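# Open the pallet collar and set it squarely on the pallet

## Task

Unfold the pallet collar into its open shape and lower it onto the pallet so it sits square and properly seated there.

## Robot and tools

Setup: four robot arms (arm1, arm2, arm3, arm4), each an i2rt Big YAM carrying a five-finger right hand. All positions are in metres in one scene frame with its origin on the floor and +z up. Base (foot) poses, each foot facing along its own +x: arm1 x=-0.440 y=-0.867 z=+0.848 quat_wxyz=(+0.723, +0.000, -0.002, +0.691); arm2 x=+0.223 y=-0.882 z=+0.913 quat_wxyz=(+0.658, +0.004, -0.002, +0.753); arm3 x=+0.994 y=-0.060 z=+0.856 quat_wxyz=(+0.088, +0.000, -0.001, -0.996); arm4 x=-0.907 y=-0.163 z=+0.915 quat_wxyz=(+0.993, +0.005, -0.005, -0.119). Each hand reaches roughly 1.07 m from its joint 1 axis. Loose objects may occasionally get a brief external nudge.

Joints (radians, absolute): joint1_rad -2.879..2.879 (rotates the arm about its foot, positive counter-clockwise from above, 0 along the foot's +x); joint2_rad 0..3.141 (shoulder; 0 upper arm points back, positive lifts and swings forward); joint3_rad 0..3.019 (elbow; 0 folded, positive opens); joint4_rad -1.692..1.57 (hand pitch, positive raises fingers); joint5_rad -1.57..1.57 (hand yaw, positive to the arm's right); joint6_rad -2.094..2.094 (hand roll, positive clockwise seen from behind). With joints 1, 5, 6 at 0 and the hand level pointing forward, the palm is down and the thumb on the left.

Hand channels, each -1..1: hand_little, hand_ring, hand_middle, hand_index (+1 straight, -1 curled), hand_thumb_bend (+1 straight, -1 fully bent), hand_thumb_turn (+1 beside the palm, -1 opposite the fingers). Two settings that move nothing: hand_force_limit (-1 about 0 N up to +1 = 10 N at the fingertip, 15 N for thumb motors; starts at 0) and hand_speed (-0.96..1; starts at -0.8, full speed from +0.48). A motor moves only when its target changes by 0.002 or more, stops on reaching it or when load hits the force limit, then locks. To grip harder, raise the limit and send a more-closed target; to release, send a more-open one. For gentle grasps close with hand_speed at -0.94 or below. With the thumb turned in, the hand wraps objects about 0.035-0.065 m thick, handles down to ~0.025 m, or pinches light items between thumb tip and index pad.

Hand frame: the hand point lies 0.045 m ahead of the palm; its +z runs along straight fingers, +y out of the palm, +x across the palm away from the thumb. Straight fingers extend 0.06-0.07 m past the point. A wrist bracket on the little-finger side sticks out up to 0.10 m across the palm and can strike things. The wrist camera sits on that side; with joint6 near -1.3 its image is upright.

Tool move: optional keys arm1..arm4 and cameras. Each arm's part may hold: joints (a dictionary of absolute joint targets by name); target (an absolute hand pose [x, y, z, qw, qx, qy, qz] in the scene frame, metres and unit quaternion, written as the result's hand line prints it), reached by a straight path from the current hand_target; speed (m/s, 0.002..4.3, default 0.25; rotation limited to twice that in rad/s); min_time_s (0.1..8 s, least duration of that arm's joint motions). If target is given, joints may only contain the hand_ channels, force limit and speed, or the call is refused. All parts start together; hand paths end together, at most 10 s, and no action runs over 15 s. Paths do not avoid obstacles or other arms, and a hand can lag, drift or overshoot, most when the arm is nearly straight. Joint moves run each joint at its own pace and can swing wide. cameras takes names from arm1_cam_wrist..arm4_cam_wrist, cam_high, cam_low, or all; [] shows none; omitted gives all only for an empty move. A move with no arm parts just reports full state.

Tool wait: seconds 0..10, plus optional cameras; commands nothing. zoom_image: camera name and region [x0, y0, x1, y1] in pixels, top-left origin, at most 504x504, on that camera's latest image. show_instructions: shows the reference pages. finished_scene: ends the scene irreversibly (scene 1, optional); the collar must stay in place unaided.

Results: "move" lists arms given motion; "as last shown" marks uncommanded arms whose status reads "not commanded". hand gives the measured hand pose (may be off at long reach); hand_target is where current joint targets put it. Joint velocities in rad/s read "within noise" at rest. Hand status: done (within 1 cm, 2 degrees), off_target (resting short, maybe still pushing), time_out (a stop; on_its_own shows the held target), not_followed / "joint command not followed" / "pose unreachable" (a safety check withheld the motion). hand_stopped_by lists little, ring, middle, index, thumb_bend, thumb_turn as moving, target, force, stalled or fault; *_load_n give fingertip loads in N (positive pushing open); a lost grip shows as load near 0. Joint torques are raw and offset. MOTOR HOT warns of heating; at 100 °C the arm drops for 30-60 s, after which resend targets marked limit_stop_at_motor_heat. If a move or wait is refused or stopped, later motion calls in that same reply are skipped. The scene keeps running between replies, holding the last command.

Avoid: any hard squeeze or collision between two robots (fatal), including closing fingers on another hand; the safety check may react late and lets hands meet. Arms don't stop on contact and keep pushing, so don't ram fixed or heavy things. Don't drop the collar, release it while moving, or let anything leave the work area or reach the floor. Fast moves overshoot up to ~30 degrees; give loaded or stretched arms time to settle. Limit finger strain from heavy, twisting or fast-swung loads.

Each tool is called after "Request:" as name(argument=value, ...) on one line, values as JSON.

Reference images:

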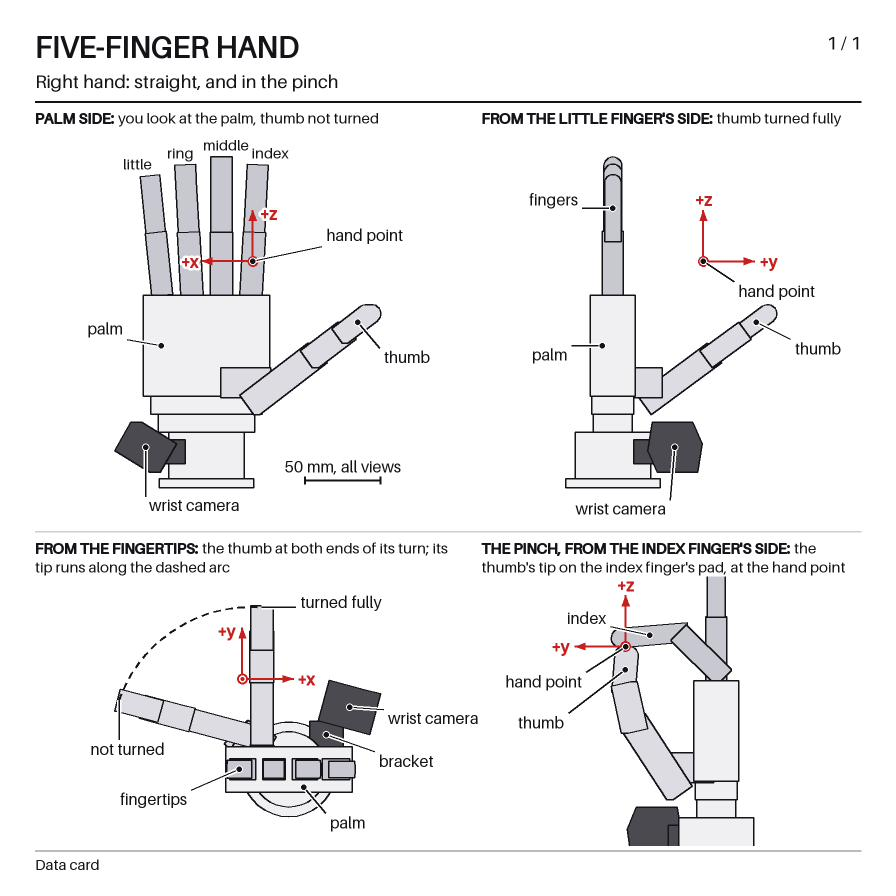

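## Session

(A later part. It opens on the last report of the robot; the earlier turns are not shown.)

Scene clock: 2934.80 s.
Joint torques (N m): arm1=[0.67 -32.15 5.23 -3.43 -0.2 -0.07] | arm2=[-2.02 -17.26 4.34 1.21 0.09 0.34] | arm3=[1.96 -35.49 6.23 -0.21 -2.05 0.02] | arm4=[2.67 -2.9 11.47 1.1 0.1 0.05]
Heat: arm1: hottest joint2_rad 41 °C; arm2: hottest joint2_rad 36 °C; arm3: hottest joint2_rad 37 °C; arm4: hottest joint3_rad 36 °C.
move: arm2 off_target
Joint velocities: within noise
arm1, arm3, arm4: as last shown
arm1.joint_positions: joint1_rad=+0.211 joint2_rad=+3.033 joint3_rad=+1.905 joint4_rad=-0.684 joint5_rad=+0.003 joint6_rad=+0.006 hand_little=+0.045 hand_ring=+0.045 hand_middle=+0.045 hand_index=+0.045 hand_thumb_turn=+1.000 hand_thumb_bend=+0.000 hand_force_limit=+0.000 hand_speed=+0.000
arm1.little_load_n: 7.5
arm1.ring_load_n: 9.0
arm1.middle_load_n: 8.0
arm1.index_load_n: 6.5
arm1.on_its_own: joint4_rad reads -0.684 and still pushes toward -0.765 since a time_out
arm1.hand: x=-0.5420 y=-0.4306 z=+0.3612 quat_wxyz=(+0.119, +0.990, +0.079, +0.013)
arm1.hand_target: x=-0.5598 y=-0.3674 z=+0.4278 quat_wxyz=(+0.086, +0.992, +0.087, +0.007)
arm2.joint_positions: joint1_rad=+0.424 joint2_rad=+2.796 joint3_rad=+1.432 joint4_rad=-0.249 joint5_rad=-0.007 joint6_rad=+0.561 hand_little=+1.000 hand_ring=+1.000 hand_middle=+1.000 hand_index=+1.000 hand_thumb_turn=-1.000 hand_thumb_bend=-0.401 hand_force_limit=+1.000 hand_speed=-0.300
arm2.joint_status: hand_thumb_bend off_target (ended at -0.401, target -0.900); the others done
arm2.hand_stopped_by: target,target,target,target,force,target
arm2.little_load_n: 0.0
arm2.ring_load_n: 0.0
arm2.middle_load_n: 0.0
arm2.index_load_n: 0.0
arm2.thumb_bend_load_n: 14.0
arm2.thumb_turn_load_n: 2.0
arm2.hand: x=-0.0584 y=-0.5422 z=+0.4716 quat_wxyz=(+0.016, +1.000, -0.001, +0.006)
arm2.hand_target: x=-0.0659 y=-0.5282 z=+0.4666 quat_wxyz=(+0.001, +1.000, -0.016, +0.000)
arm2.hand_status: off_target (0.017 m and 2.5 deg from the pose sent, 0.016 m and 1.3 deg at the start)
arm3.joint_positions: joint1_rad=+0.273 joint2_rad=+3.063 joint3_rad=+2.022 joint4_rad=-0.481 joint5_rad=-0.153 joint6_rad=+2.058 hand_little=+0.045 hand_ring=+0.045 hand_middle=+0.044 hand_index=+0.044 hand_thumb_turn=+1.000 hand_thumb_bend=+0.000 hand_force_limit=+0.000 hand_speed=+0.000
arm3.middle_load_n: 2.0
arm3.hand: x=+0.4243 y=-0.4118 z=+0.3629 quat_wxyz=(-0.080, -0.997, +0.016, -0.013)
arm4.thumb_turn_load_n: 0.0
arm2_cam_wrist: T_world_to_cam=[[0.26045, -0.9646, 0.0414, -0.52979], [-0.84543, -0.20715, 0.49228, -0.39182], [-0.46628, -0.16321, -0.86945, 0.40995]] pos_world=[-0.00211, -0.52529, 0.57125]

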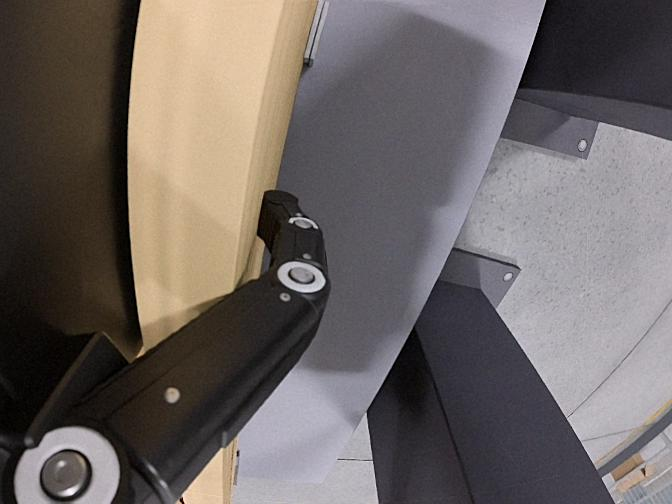

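Request:
move(arm1={"joints": {"joint2_rad": 2.836, "joint3_rad": 1.888, "joint4_rad": -0.768}, "min_time_s": 4}, arm3={"joints": {"joint2_rad": 2.853, "joint3_rad": 2.000, "joint4_rad": -0.485}, "min_time_s": 4}, arm2={"target": [-0.066, -0.525, 0.505, 0.0010, 0.9999, -0.0100, 0.0000], "speed": 0.012}, cameras=["cam_low", "arm1_cam_wrist", "arm3_cam_wrist", "cam_high"])

Request:
zoom_image(camera="cam_low", region=[640, 230, 840, 360])

Scene clock: 2958.93 s.
Joint torques (N m): arm1=[0.44 -37.3 3.45 -3.55 -0.43 0.05] | arm2=[-2.55 -23.88 1.36 -0.02 -0.11 0.2] | arm3=[0.09 -38.89 6.24 -0.08 -2.26 0.08] | arm4=[2.78 -3.14 11.41 1.11 0.1 0.05]
Heat: arm1: hottest joint2_rad 41 °C; arm2: hottest joint2_rad 36 °C; arm3: hottest joint2_rad 39 °C; arm4: hottest joint3_rad 36 °C.
move: arm1 time_out; arm2 off_target; arm3 time_out
Joint velocities: within noise
arm1.joint_positions: joint1_rad=+0.211 joint2_rad=+3.014 joint3_rad=+1.881 joint4_rad=-0.685 joint5_rad=+0.010 joint6_rad=-0.004 hand_little=+0.045 hand_ring=+0.045 hand_middle=+0.045 hand_index=+0.045 hand_thumb_turn=+1.000 hand_thumb_bend=+0.000 hand_force_limit=+0.000 hand_speed=+0.000
arm1.joint_status: joint2_rad time_out (moved -0.019 of -0.197); joint4_rad time_out (moved -0.001 of -0.084); the others done
arm1.hand_stopped_by: target,target,target,target,target,target
arm1.little_load_n: 7.0
arm1.ring_load_n: 9.5
arm1.middle_load_n: 9.0
arm1.index_load_n: 7.0
arm1.thumb_bend_load_n: 0.0
arm1.thumb_turn_load_n: 0.0
arm1.on_its_own: joint2_rad reads +3.014 and still pushes toward +2.836 since a time_out; joint4_rad reads -0.685 and still pushes toward -0.768 since a time_out
arm1.hand: x=-0.5395 y=-0.4331 z=+0.3684 quat_wxyz=(+0.121, +0.989, +0.085, +0.016)
arm1.hand_target: x=-0.5625 y=-0.3527 z=+0.4613 quat_wxyz=(+0.072, +0.994, +0.087, +0.006)
arm1.hand_status: not commanded
arm2.joint_positions: joint1_rad=+0.426 joint2_rad=+2.782 joint3_rad=+1.404 joint4_rad=-0.246 joint5_rad=-0.002 joint6_rad=+0.559 hand_little=+1.000 hand_ring=+1.000 hand_middle=+1.000 hand_index=+1.000 hand_thumb_turn=-1.000 hand_thumb_bend=-0.401 hand_force_limit=+1.000 hand_speed=-0.300
arm2.joint_status: not commanded
arm2.hand_stopped_by: target,target,target,target,force,target
arm2.little_load_n: 0.0
arm2.ring_load_n: 0.0
arm2.middle_load_n: 1.0
arm2.index_load_n: 0.0
arm2.thumb_bend_load_n: 11.0
arm2.thumb_turn_load_n: 0.5
arm2.hand: x=-0.0532 y=-0.5502 z=+0.4758 quat_wxyz=(+0.019, +1.000, +0.001, +0.011)
arm2.hand_target: x=-0.0655 y=-0.5257 z=+0.5035 quat_wxyz=(+0.001, +1.000, -0.010, +0.000)
arm2.hand_status: off_target (0.041 m and 2.7 deg from the pose sent, 0.038 m and 2.1 deg at the start)
arm3.joint_positions: joint1_rad=+0.273 joint2_rad=+3.027 joint3_rad=+1.978 joint4_rad=-0.475 joint5_rad=-0.148 joint6_rad=+2.058 hand_little=+0.045 hand_ring=+0.045 hand_middle=+0.044 hand_index=+0.044 hand_thumb_turn=+1.000 hand_thumb_bend=+0.000 hand_force_limit=+0.000 hand_speed=+0.000
arm3.joint_status: joint2_rad time_out (moved -0.036 of -0.210); the others done
arm3.hand_stopped_by: target,target,target,target,target,target
arm3.little_load_n: 12.0
arm3.ring_load_n: 7.5
arm3.middle_load_n: 3.5
arm3.index_load_n: 0.0
arm3.thumb_bend_load_n: 0.0
arm3.thumb_turn_load_n: 0.0
arm3.on_its_own: joint2_rad reads +3.027 and still pushes toward +2.853 since a time_out; joint5_rad reads -0.148 and still pushes toward -0.199 since a time_out
arm3.hand: x=+0.4262 y=-0.4098 z=+0.3745 quat_wxyz=(-0.078, -0.997, +0.017, -0.013)
arm3.hand_target: x=+0.3404 y=-0.4718 z=+0.5056 quat_wxyz=(-0.142, -0.988, +0.001, +0.058)
arm3.hand_status: not commanded
arm4: as last shown
arm4.middle_load_n: 0.5
pictures: arm1_cam_wrist, arm3_cam_wrist, cam_high, cam_low
arm1_cam_wrist: T_world_to_cam=[[0.42137, -0.88766, 0.18577, -0.22029], [-0.79072, -0.25929, 0.55455, -0.74317], [-0.44408, -0.38056, -0.81115, 0.0125]] pos_world=[-0.48927, -0.38348, 0.46319]
arm3_cam_wrist: T_world_to_cam=[[0.28445, -0.94318, 0.17174, -0.5775], [-0.81362, -0.14276, 0.56359, 0.07082], [-0.50706, -0.30004, -0.808, 0.51133]] pos_world=[0.48117, -0.38116, 0.47242]

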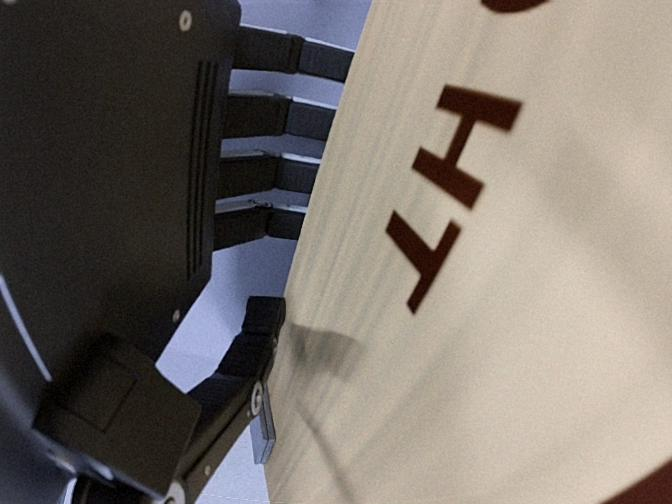

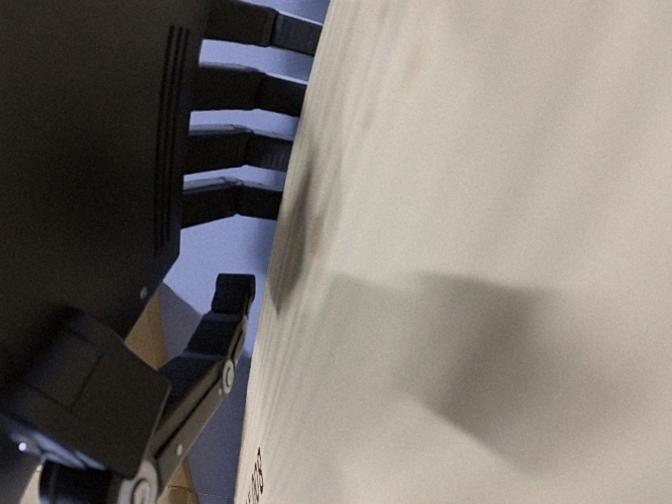

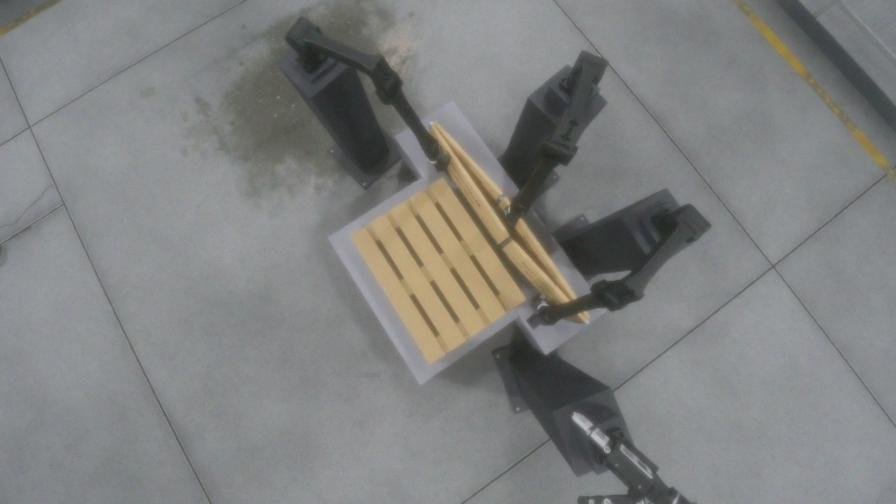

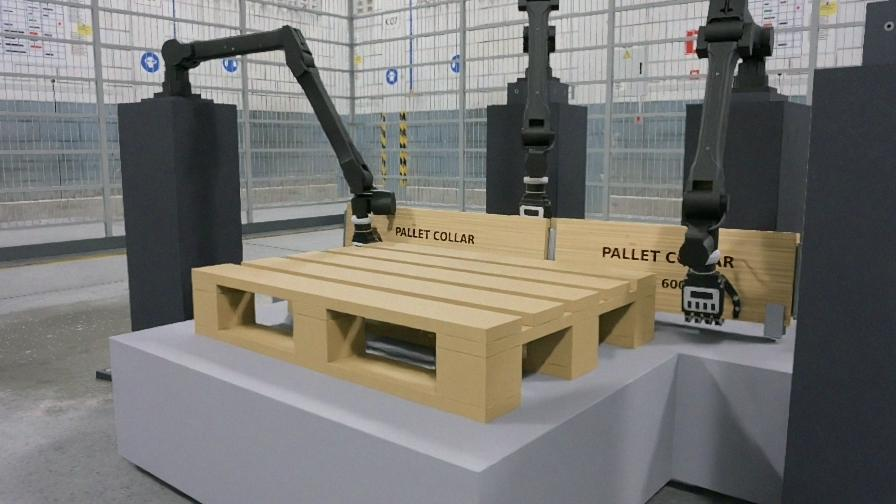

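Scaled by 2.520 from the camera's image (finer frame: 1280x720).

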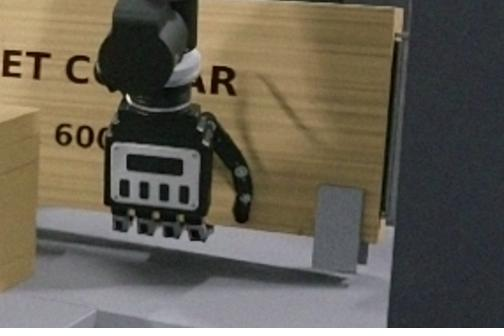

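Request:
move(arm1={"joints": {"joint2_rad": 2.718, "joint3_rad": 1.778, "joint4_rad": -0.776}, "min_time_s": 4}, arm3={"joints": {"joint2_rad": 2.736, "joint3_rad": 1.892, "joint4_rad": -0.434}, "min_time_s": 4}, arm2={"target": [-0.066, -0.525, 0.553, 0.0010, 0.9999, -0.0100, 0.0000], "speed": 0.0125}, cameras=["cam_low", "arm1_cam_wrist", "arm3_cam_wrist", "cam_high"])

Request:
zoom_image(camera="cam_low", region=[330, 180, 830, 360])

Scene clock: 2976.27 s.
Joint torques (N m): arm1=[0.62 -36.78 3.66 -3.64 -0.38 0.01] | arm2=[-2.55 -24.94 1.84 -0.99 -0.26 0.2] | arm3=[1.73 -40.35 7.06 0.54 -2.33 0.02] | arm4=[2.55 -3.02 11.48 1.16 0.1 0.05]
Heat: arm1: hottest joint2_rad 42 °C; arm2: hottest joint2_rad 37 °C; arm3: hottest joint2_rad 39 °C; arm4: hottest joint3_rad 36 °C.
move: arm1 time_out; arm2 off_target; arm3 time_out
Joint velocities: within noise
arm1.joint_positions: joint1_rad=+0.209 joint2_rad=+2.893 joint3_rad=+1.770 joint4_rad=-0.690 joint5_rad=+0.009 joint6_rad=-0.004 hand_little=+0.045 hand_ring=+0.045 hand_middle=+0.045 hand_index=+0.045 hand_thumb_turn=+1.000 hand_thumb_bend=+0.000 hand_force_limit=+0.000 hand_speed=+0.000
arm1.joint_status: joint2_rad time_out (moved -0.120 of -0.296); joint4_rad time_out (moved -0.005 of -0.091); the others done
arm1.hand_stopped_by: target,target,target,target,target,target
arm1.little_load_n: 7.5
arm1.ring_load_n: 10.0
arm1.middle_load_n: 8.5
arm1.index_load_n: 6.5
arm1.thumb_bend_load_n: 0.0
arm1.thumb_turn_load_n: 0.0
arm1.on_its_own: joint2_rad reads +2.893 and still pushes toward +2.718 since a time_out; joint4_rad reads -0.690 and still pushes toward -0.776 since a time_out
arm1.hand: x=-0.5399 y=-0.4292 z=+0.4158 quat_wxyz=(+0.119, +0.989, +0.084, +0.015)
arm1.hand_target: x=-0.5615 y=-0.3583 z=+0.5077 quat_wxyz=(+0.071, +0.994, +0.087, +0.006)
arm1.hand_status: not commanded
arm2.joint_positions: joint1_rad=+0.426 joint2_rad=+2.675 joint3_rad=+1.320 joint4_rad=-0.259 joint5_rad=+0.002 joint6_rad=+0.559 hand_little=+1.000 hand_ring=+1.000 hand_middle=+1.000 hand_index=+1.000 hand_thumb_turn=-1.000 hand_thumb_bend=-0.401 hand_force_limit=+1.000 hand_speed=-0.300
arm2.joint_status: not commanded
arm2.hand_stopped_by: target,target,target,target,force,target
arm2.little_load_n: -0.5
arm2.ring_load_n: 0.0
arm2.middle_load_n: 1.0
arm2.index_load_n: 0.0
arm2.thumb_bend_load_n: 11.5
arm2.thumb_turn_load_n: 1.0
arm2.hand: x=-0.0534 y=-0.5485 z=+0.5172 quat_wxyz=(+0.013, +1.000, +0.001, +0.010)
arm2.hand_target: x=-0.0656 y=-0.5257 z=+0.5507 quat_wxyz=(+0.001, +1.000, -0.010, +0.000)
arm2.hand_status: off_target (0.045 m and 2.2 deg from the pose sent, 0.082 m and 2.7 deg at the start)
arm3.joint_positions: joint1_rad=+0.273 joint2_rad=+2.923 joint3_rad=+1.860 joint4_rad=-0.436 joint5_rad=-0.146 joint6_rad=+2.058 hand_little=+0.045 hand_ring=+0.045 hand_middle=+0.044 hand_index=+0.044 hand_thumb_turn=+1.000 hand_thumb_bend=+0.000 hand_force_limit=+0.000 hand_speed=+0.000
arm3.joint_status: joint2_rad time_out (moved -0.104 of -0.291); the others done
arm3.hand_stopped_by: target,target,target,target,target,target
arm3.little_load_n: 11.5
arm3.ring_load_n: 7.5
arm3.middle_load_n: 4.0
arm3.index_load_n: 0.0
arm3.thumb_bend_load_n: 0.0
arm3.thumb_turn_load_n: 0.0
arm3.on_its_own: joint2_rad reads +2.923 and still pushes toward +2.736 since a time_out; joint5_rad reads -0.146 and still pushes toward -0.199 since a time_out
arm3.hand: x=+0.4241 y=-0.4103 z=+0.4134 quat_wxyz=(-0.082, -0.996, +0.016, -0.001)
arm3.hand_target: x=+0.3323 y=-0.4757 z=+0.5596 quat_wxyz=(-0.155, -0.984, -0.002, +0.084)
arm3.hand_status: not commanded
arm4.joint_positions: joint1_rad=+0.490 joint2_rad=+0.794 joint3_rad=+1.262 joint4_rad=-1.085 joint5_rad=+0.004 joint6_rad=+1.476 hand_little=+1.000 hand_ring=+1.000 hand_middle=+1.000 hand_index=+1.000 hand_thumb_turn=-1.000 hand_thumb_bend=+1.000 hand_force_limit=+1.000 hand_speed=+0.000
arm4.joint_status: not commanded
arm4.hand_stopped_by: target,target,target,target,target,target
arm4.little_load_n: 0.0
arm4.ring_load_n: 0.0
arm4.middle_load_n: 0.0
arm4.index_load_n: 0.0
arm4.thumb_bend_load_n: 0.0
arm4.thumb_turn_load_n: 0.0
arm4.hand: x=-0.5605 y=-0.0137 z=+1.4051 quat_wxyz=(-0.463, +0.150, -0.873, -0.037)
arm4.hand_target: x=-0.5632 y=-0.0113 z=+1.4215 quat_wxyz=(-0.470, +0.150, -0.869, -0.040)
arm4.hand_status: not commanded
pictures: arm1_cam_wrist, arm3_cam_wrist, cam_high, cam_low
arm1_cam_wrist: T_world_to_cam=[[0.42013, -0.88928, 0.18075, -0.22471], [-0.79014, -0.26052, 0.55481, -0.76897], [-0.44629, -0.37591, -0.81211, 0.05338]] pos_world=[-0.48936, -0.38009, 0.5106]
arm3_cam_wrist: T_world_to_cam=[[0.2884, -0.94162, 0.17373, -0.58589], [-0.80013, -0.13734, 0.58389, 0.03513], [-0.52594, -0.3074, -0.79303, 0.54036]] pos_world=[0.48127, -0.38075, 0.50979]

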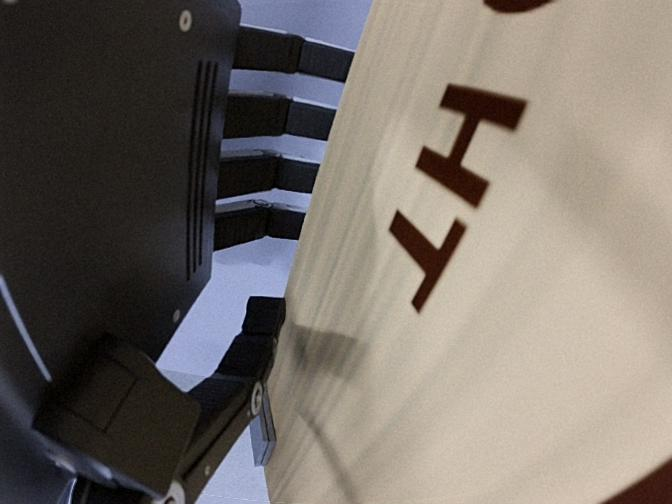

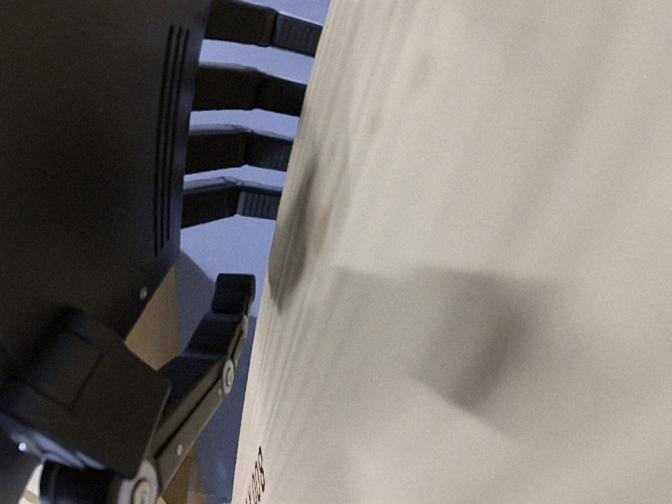

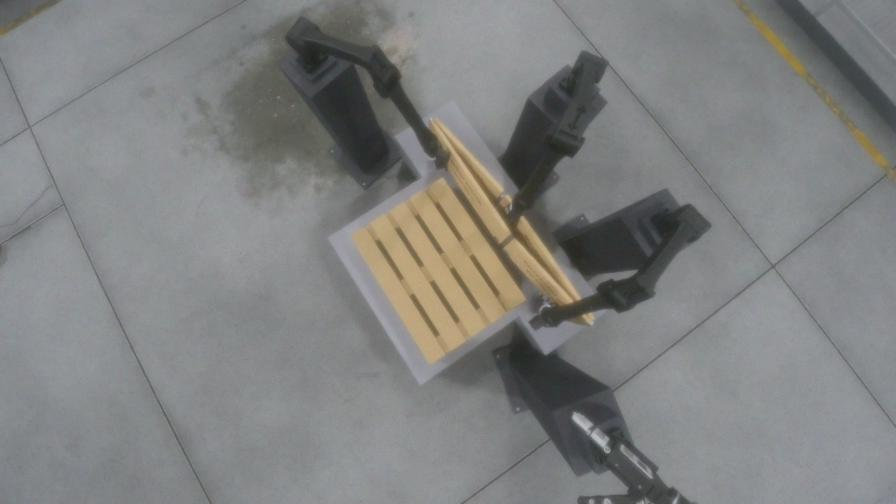

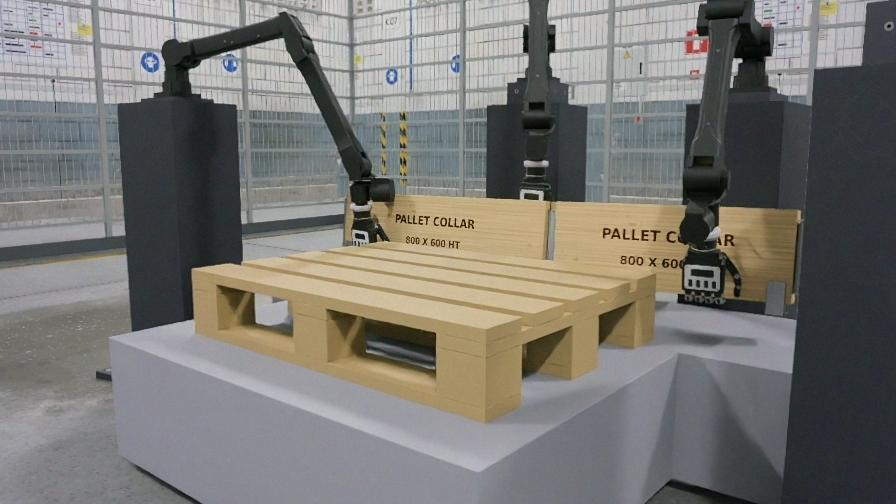

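Scaled by 1.008 from the camera's image (finer frame: 1280x720).

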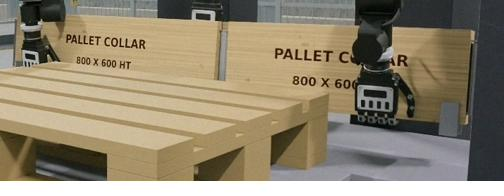

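Request:
move(arm1={"joints": {"joint2_rad": 2.552, "joint3_rad": 1.677, "joint4_rad": -0.840}, "min_time_s": 5}, arm3={"joints": {"joint2_rad": 2.5695, "joint3_rad": 1.787, "joint4_rad": -0.475}, "min_time_s": 5}, arm2={"target": [-0.066, -0.525, 0.628, 0.0010, 0.9999, -0.0100, 0.0000], "speed": 0.015}, cameras=["cam_low", "arm1_cam_wrist", "arm3_cam_wrist", "cam_high", "arm2_cam_wrist"])

Request:
zoom_image(camera="cam_high", region=[320, 80, 640, 400])

Scene clock: 2999.43 s.
Joint torques (N m): arm1=[0.91 -36.95 4.55 -3.48 -0.23 0] | arm2=[-2.61 -24.47 2.51 -1.18 -0.21 0.15] | arm3=[2.02 -40.64 8.58 0.31 -2.31 0.05] | arm4=[2.67 -2.96 11.44 1.1 0.11 0.05]
Heat: arm1: hottest joint2_rad 44 °C; arm2: hottest joint2_rad 38 °C; arm3: hottest joint2_rad 40 °C; arm4: hottest joint3_rad 36 °C.
move: arm1 time_out; arm2 off_target; arm3 time_out
Joint velocities: within noise
arm1.joint_positions: joint1_rad=+0.209 joint2_rad=+2.726 joint3_rad=+1.662 joint4_rad=-0.758 joint5_rad=+0.004 joint6_rad=+0.002 hand_little=+0.045 hand_ring=+0.045 hand_middle=+0.045 hand_index=+0.045 hand_thumb_turn=+1.000 hand_thumb_bend=+0.000 hand_force_limit=+0.000 hand_speed=+0.000
arm1.joint_status: joint2_rad time_out (moved -0.167 of -0.341); joint4_rad time_out (moved -0.068 of -0.150); the others done
arm1.hand_stopped_by: target,target,target,target,target,target
arm1.little_load_n: 8.0
arm1.ring_load_n: 10.0
arm1.middle_load_n: 7.5
arm1.index_load_n: 5.0
arm1.thumb_bend_load_n: 0.0
arm1.thumb_turn_load_n: 0.0
arm1.on_its_own: joint2_rad reads +2.726 and still pushes toward +2.552 since a time_out; joint4_rad reads -0.758 and still pushes toward -0.840 since a time_out
arm1.hand: x=-0.5426 y=-0.4218 z=+0.4907 quat_wxyz=(+0.124, +0.989, +0.080, +0.014)
arm1.hand_target: x=-0.5616 y=-0.3595 z=+0.5832 quat_wxyz=(+0.071, +0.994, +0.087, +0.006)
arm1.hand_status: not commanded
arm2.joint_positions: joint1_rad=+0.426 joint2_rad=+2.496 joint3_rad=+1.223 joint4_rad=-0.345 joint5_rad=+0.002 joint6_rad=+0.565 hand_little=+1.000 hand_ring=+1.000 hand_middle=+1.000 hand_index=+1.000 hand_thumb_turn=-1.000 hand_thumb_bend=-0.401 hand_force_limit=+1.000 hand_speed=-0.300
arm2.joint_status: not commanded
arm2.hand_stopped_by: target,target,target,target,force,target
arm2.little_load_n: 0.0
arm2.ring_load_n: 0.0
arm2.middle_load_n: 1.0
arm2.index_load_n: 0.5
arm2.thumb_bend_load_n: 12.0
arm2.thumb_turn_load_n: 2.0
arm2.hand: x=-0.0554 y=-0.5460 z=+0.5892 quat_wxyz=(+0.016, +1.000, -0.002, +0.011)
arm2.hand_target: x=-0.0655 y=-0.5259 z=+0.6254 quat_wxyz=(+0.001, +1.000, -0.010, +0.000)
arm2.hand_status: off_target (0.045 m and 2.3 deg from the pose sent, 0.114 m and 2.2 deg at the start)
arm3.joint_positions: joint1_rad=+0.273 joint2_rad=+2.771 joint3_rad=+1.740 joint4_rad=-0.472 joint5_rad=-0.147 joint6_rad=+2.058 hand_little=+0.045 hand_ring=+0.045 hand_middle=+0.044 hand_index=+0.044 hand_thumb_turn=+1.000 hand_thumb_bend=+0.000 hand_force_limit=+0.000 hand_speed=+0.000
arm3.joint_status: joint2_rad time_out (moved -0.153 of -0.354); the others done
arm3.hand_stopped_by: target,target,target,target,target,target
arm3.little_load_n: 12.5
arm3.ring_load_n: 8.0
arm3.middle_load_n: 2.5
arm3.index_load_n: 0.0
arm3.thumb_bend_load_n: 0.0
arm3.thumb_turn_load_n: 0.0
arm3.on_its_own: joint2_rad reads +2.771 and still pushes toward +2.570 since a time_out; joint5_rad reads -0.147 and still pushes toward -0.199 since a time_out
arm3.hand: x=+0.4211 y=-0.4117 z=+0.4778 quat_wxyz=(-0.082, -0.997, +0.016, -0.003)
arm3.hand_target: x=+0.3306 y=-0.4764 z=+0.6389 quat_wxyz=(-0.160, -0.983, -0.003, +0.093)
arm3.hand_status: not commanded
arm4: as last shown
pictures: arm1_cam_wrist, arm2_cam_wrist, arm3_cam_wrist, cam_high, cam_low
arm1_cam_wrist: T_world_to_cam=[[0.41402, -0.89038, 0.18922, -0.23843], [-0.79104, -0.24909, 0.55876, -0.80845], [-0.45038, -0.38101, -0.80746, 0.10915]] pos_world=[-0.49165, -0.37208, 0.58498]
arm2_cam_wrist: T_world_to_cam=[[0.25841, -0.96503, 0.04409, -0.54105], [-0.85111, -0.20584, 0.48294, -0.44201], [-0.45698, -0.16232, -0.87454, 0.517]] pos_world=[-0.00013, -0.52919, 0.68946]
arm3_cam_wrist: T_world_to_cam=[[0.28787, -0.9418, 0.17365, -0.59734], [-0.8019, -0.13792, 0.58133, -0.00334], [-0.52354, -0.30659, -0.79493, 0.58964]] pos_world=[0.47797, -0.38225, 0.57439]

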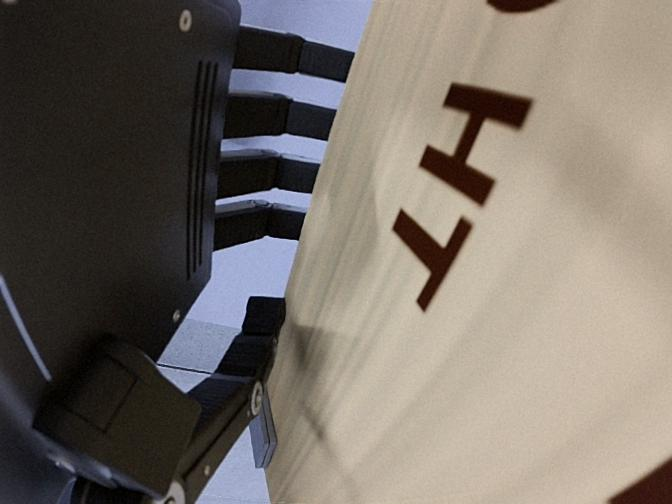

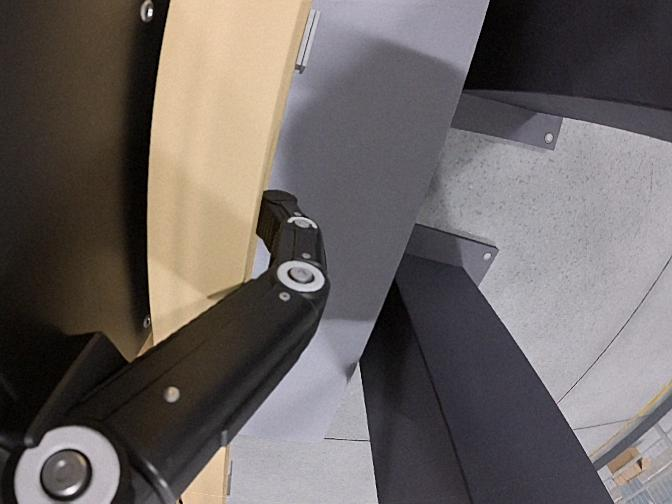

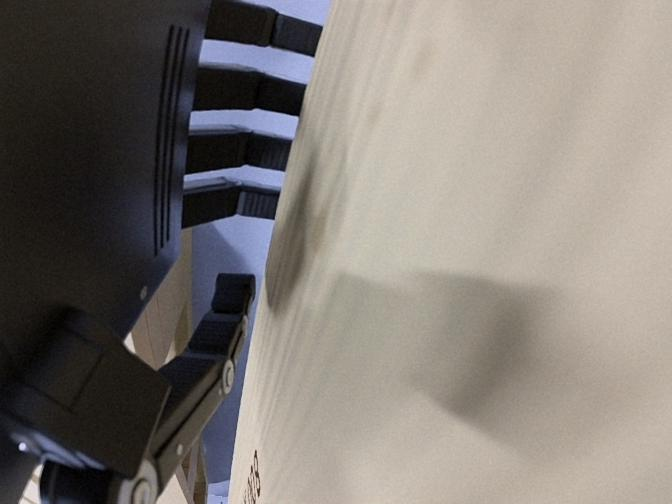

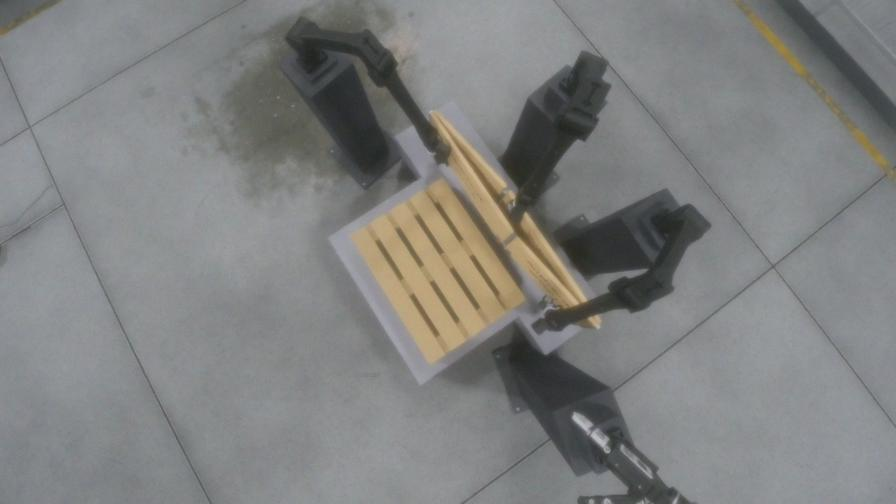

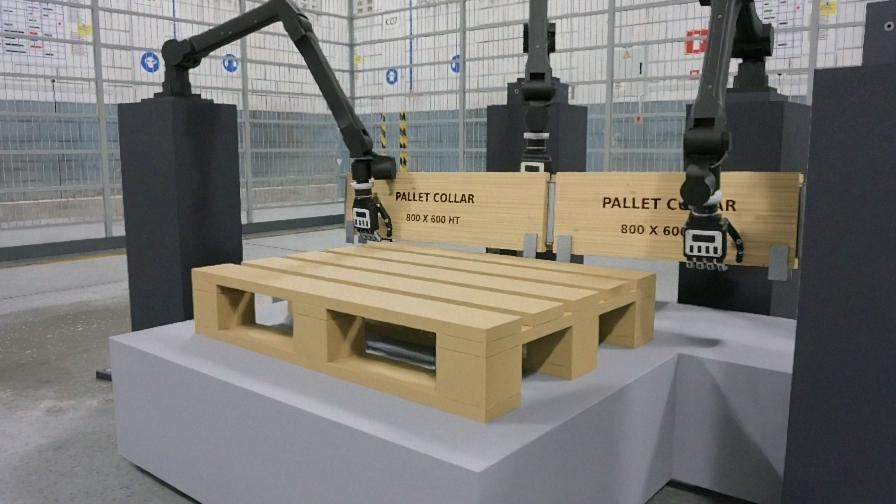

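Scaled by 1.575 from the camera's image (finer frame: 1280x720).

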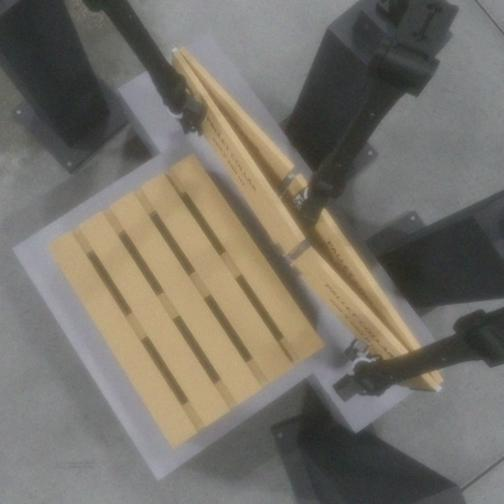

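Request:
zoom_image(camera="cam_low", region=[330, 150, 580, 270])

Request:
zoom_image(camera="cam_low", region=[560, 150, 810, 300])

Scaled by 2.016 from the camera's image (finer frame: 1280x720).

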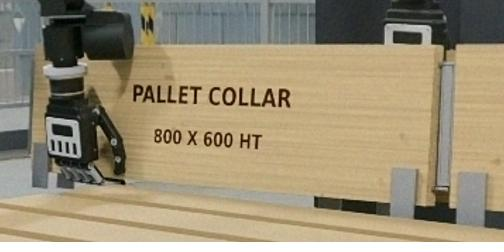

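Scaled by 2.016 from the camera's image (finer frame: 1280x720).

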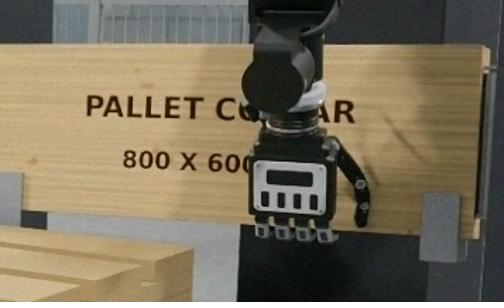

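Request:
move(arm1={"joints": {"joint1_rad": 0.141, "joint2_rad": 2.578, "joint3_rad": 1.885, "joint4_rad": -0.972, "joint6_rad": -0.067}, "min_time_s": 4}, arm3={"joints": {"joint1_rad": 0.220, "joint2_rad": 2.490, "joint3_rad": 1.578, "joint4_rad": -0.356, "joint6_rad": 1.99}, "min_time_s": 4}, arm2={"target": [-0.033, -0.467, 0.640, 0.0010, 0.9999, -0.0100, 0.0000], "speed": 0.018}, cameras=["cam_low", "arm1_cam_wrist", "arm3_cam_wrist", "cam_high", "arm2_cam_wrist"])

Request:
zoom_image(camera="cam_high", region=[320, 80, 640, 400])

Scene clock: 3212.87 s.
Joint torques (N m): arm1=[-0.26 -36.54 10.06 -3.56 -0.12 -0.17] | arm2=[-3.14 -23.47 5.67 -1.44 -0.22 -0.08] | arm3=[-0.03 -39.18 6.76 0.76 -2.34 -0.19] | arm4=[2.84 -3.08 11.47 1.07 0.08 0.04]
Heat: arm1: hottest joint2_rad 47 °C; arm2: hottest joint2_rad 44 °C; arm3: hottest joint2_rad 41 °C; arm4: hottest joint3_rad 37 °C.
move: arm1 time_out; arm2 off_target; arm3 time_out
Joint velocities: within noise
arm1.joint_positions: joint1_rad=+0.138 joint2_rad=+2.726 joint3_rad=+1.817 joint4_rad=-0.882 joint5_rad=+0.001 joint6_rad=-0.056 hand_little=+0.045 hand_ring=+0.045 hand_middle=+0.045 hand_index=+0.045 hand_thumb_turn=+1.000 hand_thumb_bend=+0.000 hand_force_limit=+0.000 hand_speed=+0.000
arm1.joint_status: joint2_rad time_out (moved +0.000 of -0.148); joint4_rad time_out (moved -0.124 of -0.214); the others done
arm1.hand_stopped_by: target,target,target,target,target,target
arm1.little_load_n: 8.0
arm1.ring_load_n: 10.0
arm1.middle_load_n: 9.0
arm1.index_load_n: 6.5
arm1.thumb_bend_load_n: 0.0
arm1.thumb_turn_load_n: 0.0
arm1.on_its_own: joint2_rad reads +2.726 and still pushes toward +2.578 since a time_out; joint4_rad reads -0.882 and still pushes toward -0.972 since a time_out
arm1.hand: x=-0.5132 y=-0.3605 z=+0.5201 quat_wxyz=(+0.110, +0.991, +0.074, +0.004)
arm1.hand_target: x=-0.5222 y=-0.2871 z=+0.6190 quat_wxyz=(+0.046, +0.996, +0.081, +0.000)
arm1.hand_status: not commanded
arm2.joint_positions: joint1_rad=+0.323 joint2_rad=+2.477 joint3_rad=+1.296 joint4_rad=-0.435 joint5_rad=+0.004 joint6_rad=+0.472 hand_little=+1.000 hand_ring=+1.000 hand_middle=+1.000 hand_index=+1.000 hand_thumb_turn=-1.000 hand_thumb_bend=-0.401 hand_force_limit=+1.000 hand_speed=-0.300
arm2.joint_status: not commanded
arm2.hand_stopped_by: target,target,target,target,force,target
arm2.little_load_n: 0.0
arm2.ring_load_n: 0.0
arm2.middle_load_n: 1.0
arm2.index_load_n: 0.5
arm2.thumb_bend_load_n: 15.0
arm2.thumb_turn_load_n: 1.0
arm2.hand: x=-0.0270 y=-0.4952 z=+0.6078 quat_wxyz=(+0.015, +1.000, -0.007, +0.010)
arm2.hand_target: x=-0.0325 y=-0.4677 z=+0.6389 quat_wxyz=(+0.000, +1.000, -0.010, +0.000)
arm2.hand_status: off_target (0.043 m and 2.0 deg from the pose sent, 0.097 m and 2.3 deg at the start)
arm3.joint_positions: joint1_rad=+0.224 joint2_rad=+2.686 joint3_rad=+1.540 joint4_rad=-0.366 joint5_rad=-0.147 joint6_rad=+2.014 hand_little=+0.045 hand_ring=+0.045 hand_middle=+0.044 hand_index=+0.044 hand_thumb_turn=+1.000 hand_thumb_bend=+0.000 hand_force_limit=+0.000 hand_speed=+0.000
arm3.joint_status: joint2_rad time_out (moved -0.084 of -0.281); the others done
arm3.hand_stopped_by: target,target,target,target,target,target
arm3.little_load_n: 14.5
arm3.ring_load_n: 9.0
arm3.middle_load_n: 2.5
arm3.index_load_n: 0.0
arm3.thumb_bend_load_n: 0.0
arm3.thumb_turn_load_n: 0.0
arm3.on_its_own: joint2_rad reads +2.686 and still pushes toward +2.490 since a time_out; joint5_rad reads -0.147 and still pushes toward -0.199 since a time_out
arm3.hand: x=+0.4519 y=-0.3653 z=+0.4885 quat_wxyz=(-0.080, -0.997, +0.019, -0.003)
arm3.hand_target: x=+0.3570 y=-0.4140 z=+0.6326 quat_wxyz=(-0.151, -0.984, -0.004, +0.099)
arm3.hand_status: not commanded
arm4: as last shown
arm4.thumb_turn_load_n: -0.5
pictures: arm1_cam_wrist, arm2_cam_wrist, arm3_cam_wrist, cam_high, cam_low
arm1_cam_wrist: T_world_to_cam=[[0.40402, -0.90137, 0.15589, -0.1934], [-0.78362, -0.25312, 0.56734, -0.78842], [-0.47192, -0.35137, -0.80859, 0.16973]] pos_world=[-0.45959, -0.31425, 0.6147]
arm2_cam_wrist: T_world_to_cam=[[0.24865, -0.96763, 0.0432, -0.50122], [-0.85171, -0.19718, 0.48551, -0.41361], [-0.46127, -0.15751, -0.87317, 0.5559]] pos_world=[0.02877, -0.479, 0.70785]
arm3_cam_wrist: T_world_to_cam=[[0.28178, -0.94417, 0.1707, -0.56098], [-0.80332, -0.13487, 0.58008, 0.02389], [-0.52468, -0.30058, -0.79647, 0.63203]] pos_world=[0.50887, -0.33646, 0.58529]

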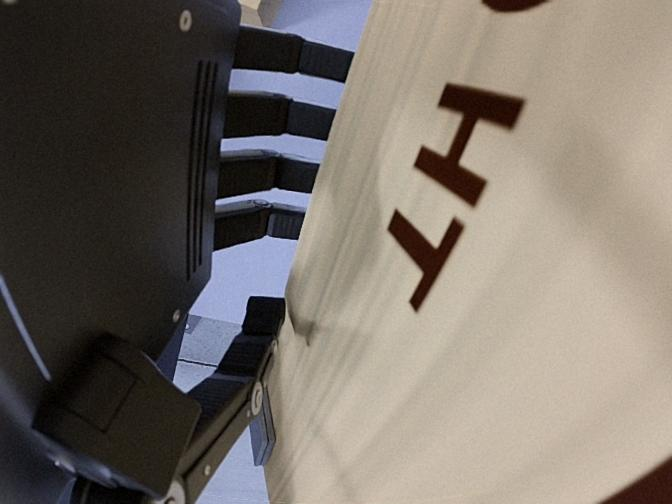

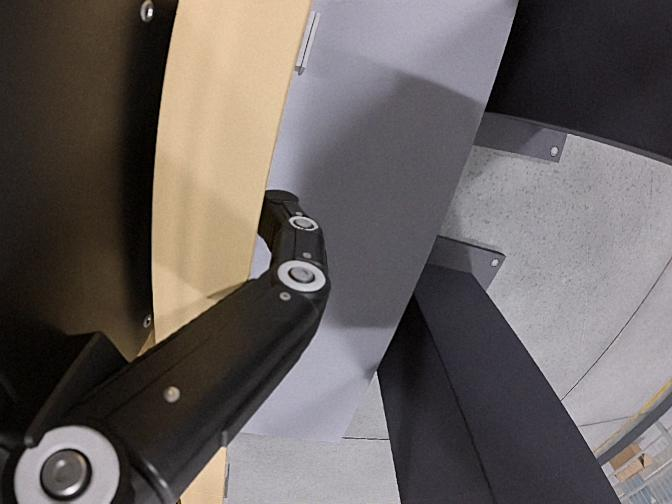

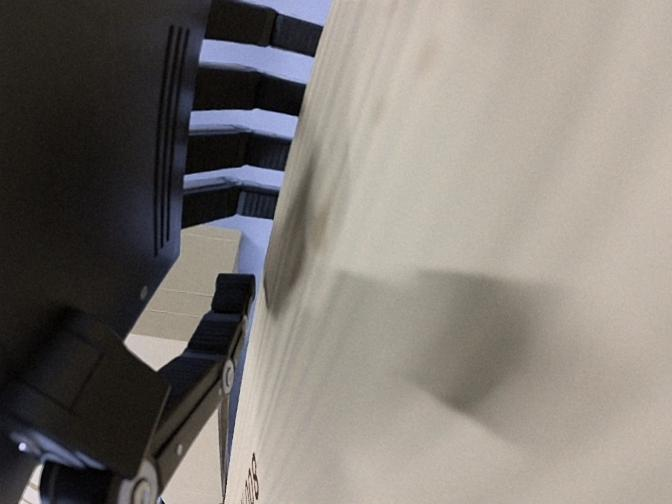

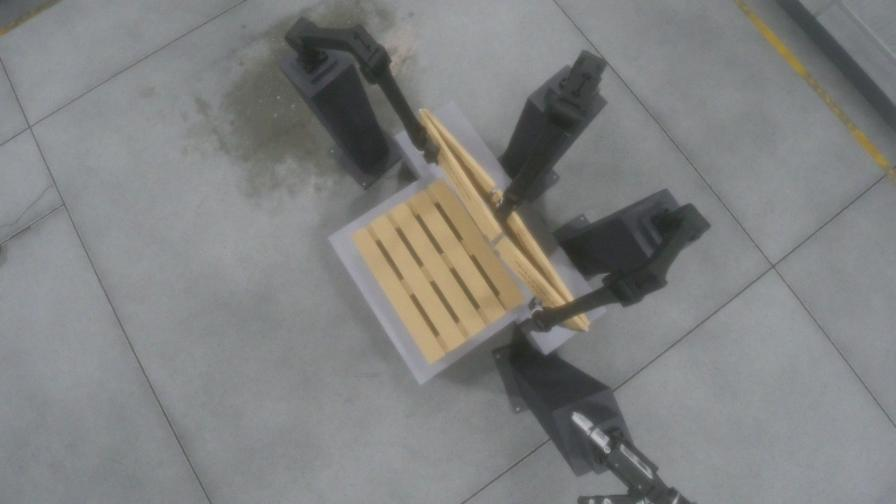

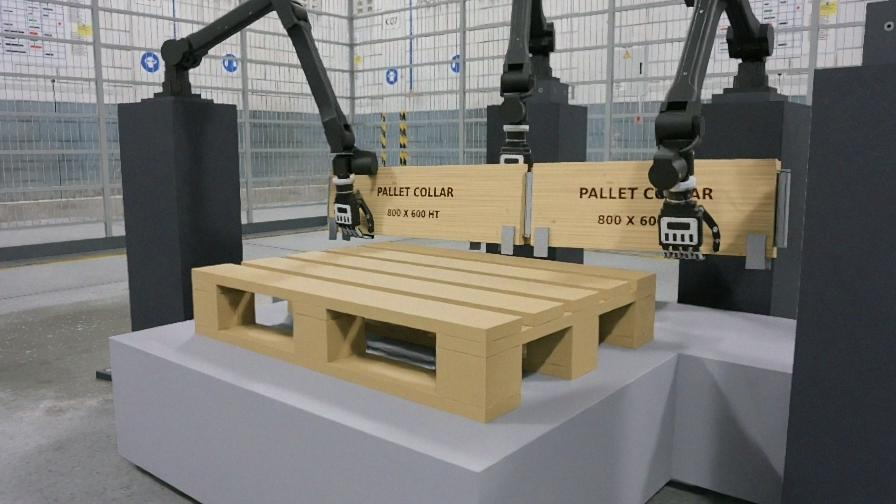

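Scaled by 1.575 from the camera's image (finer frame: 1280x720).

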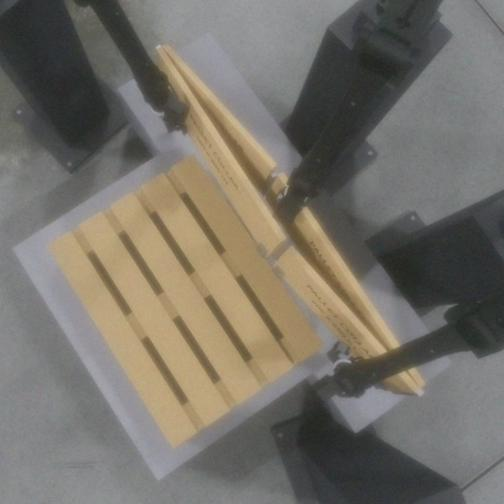

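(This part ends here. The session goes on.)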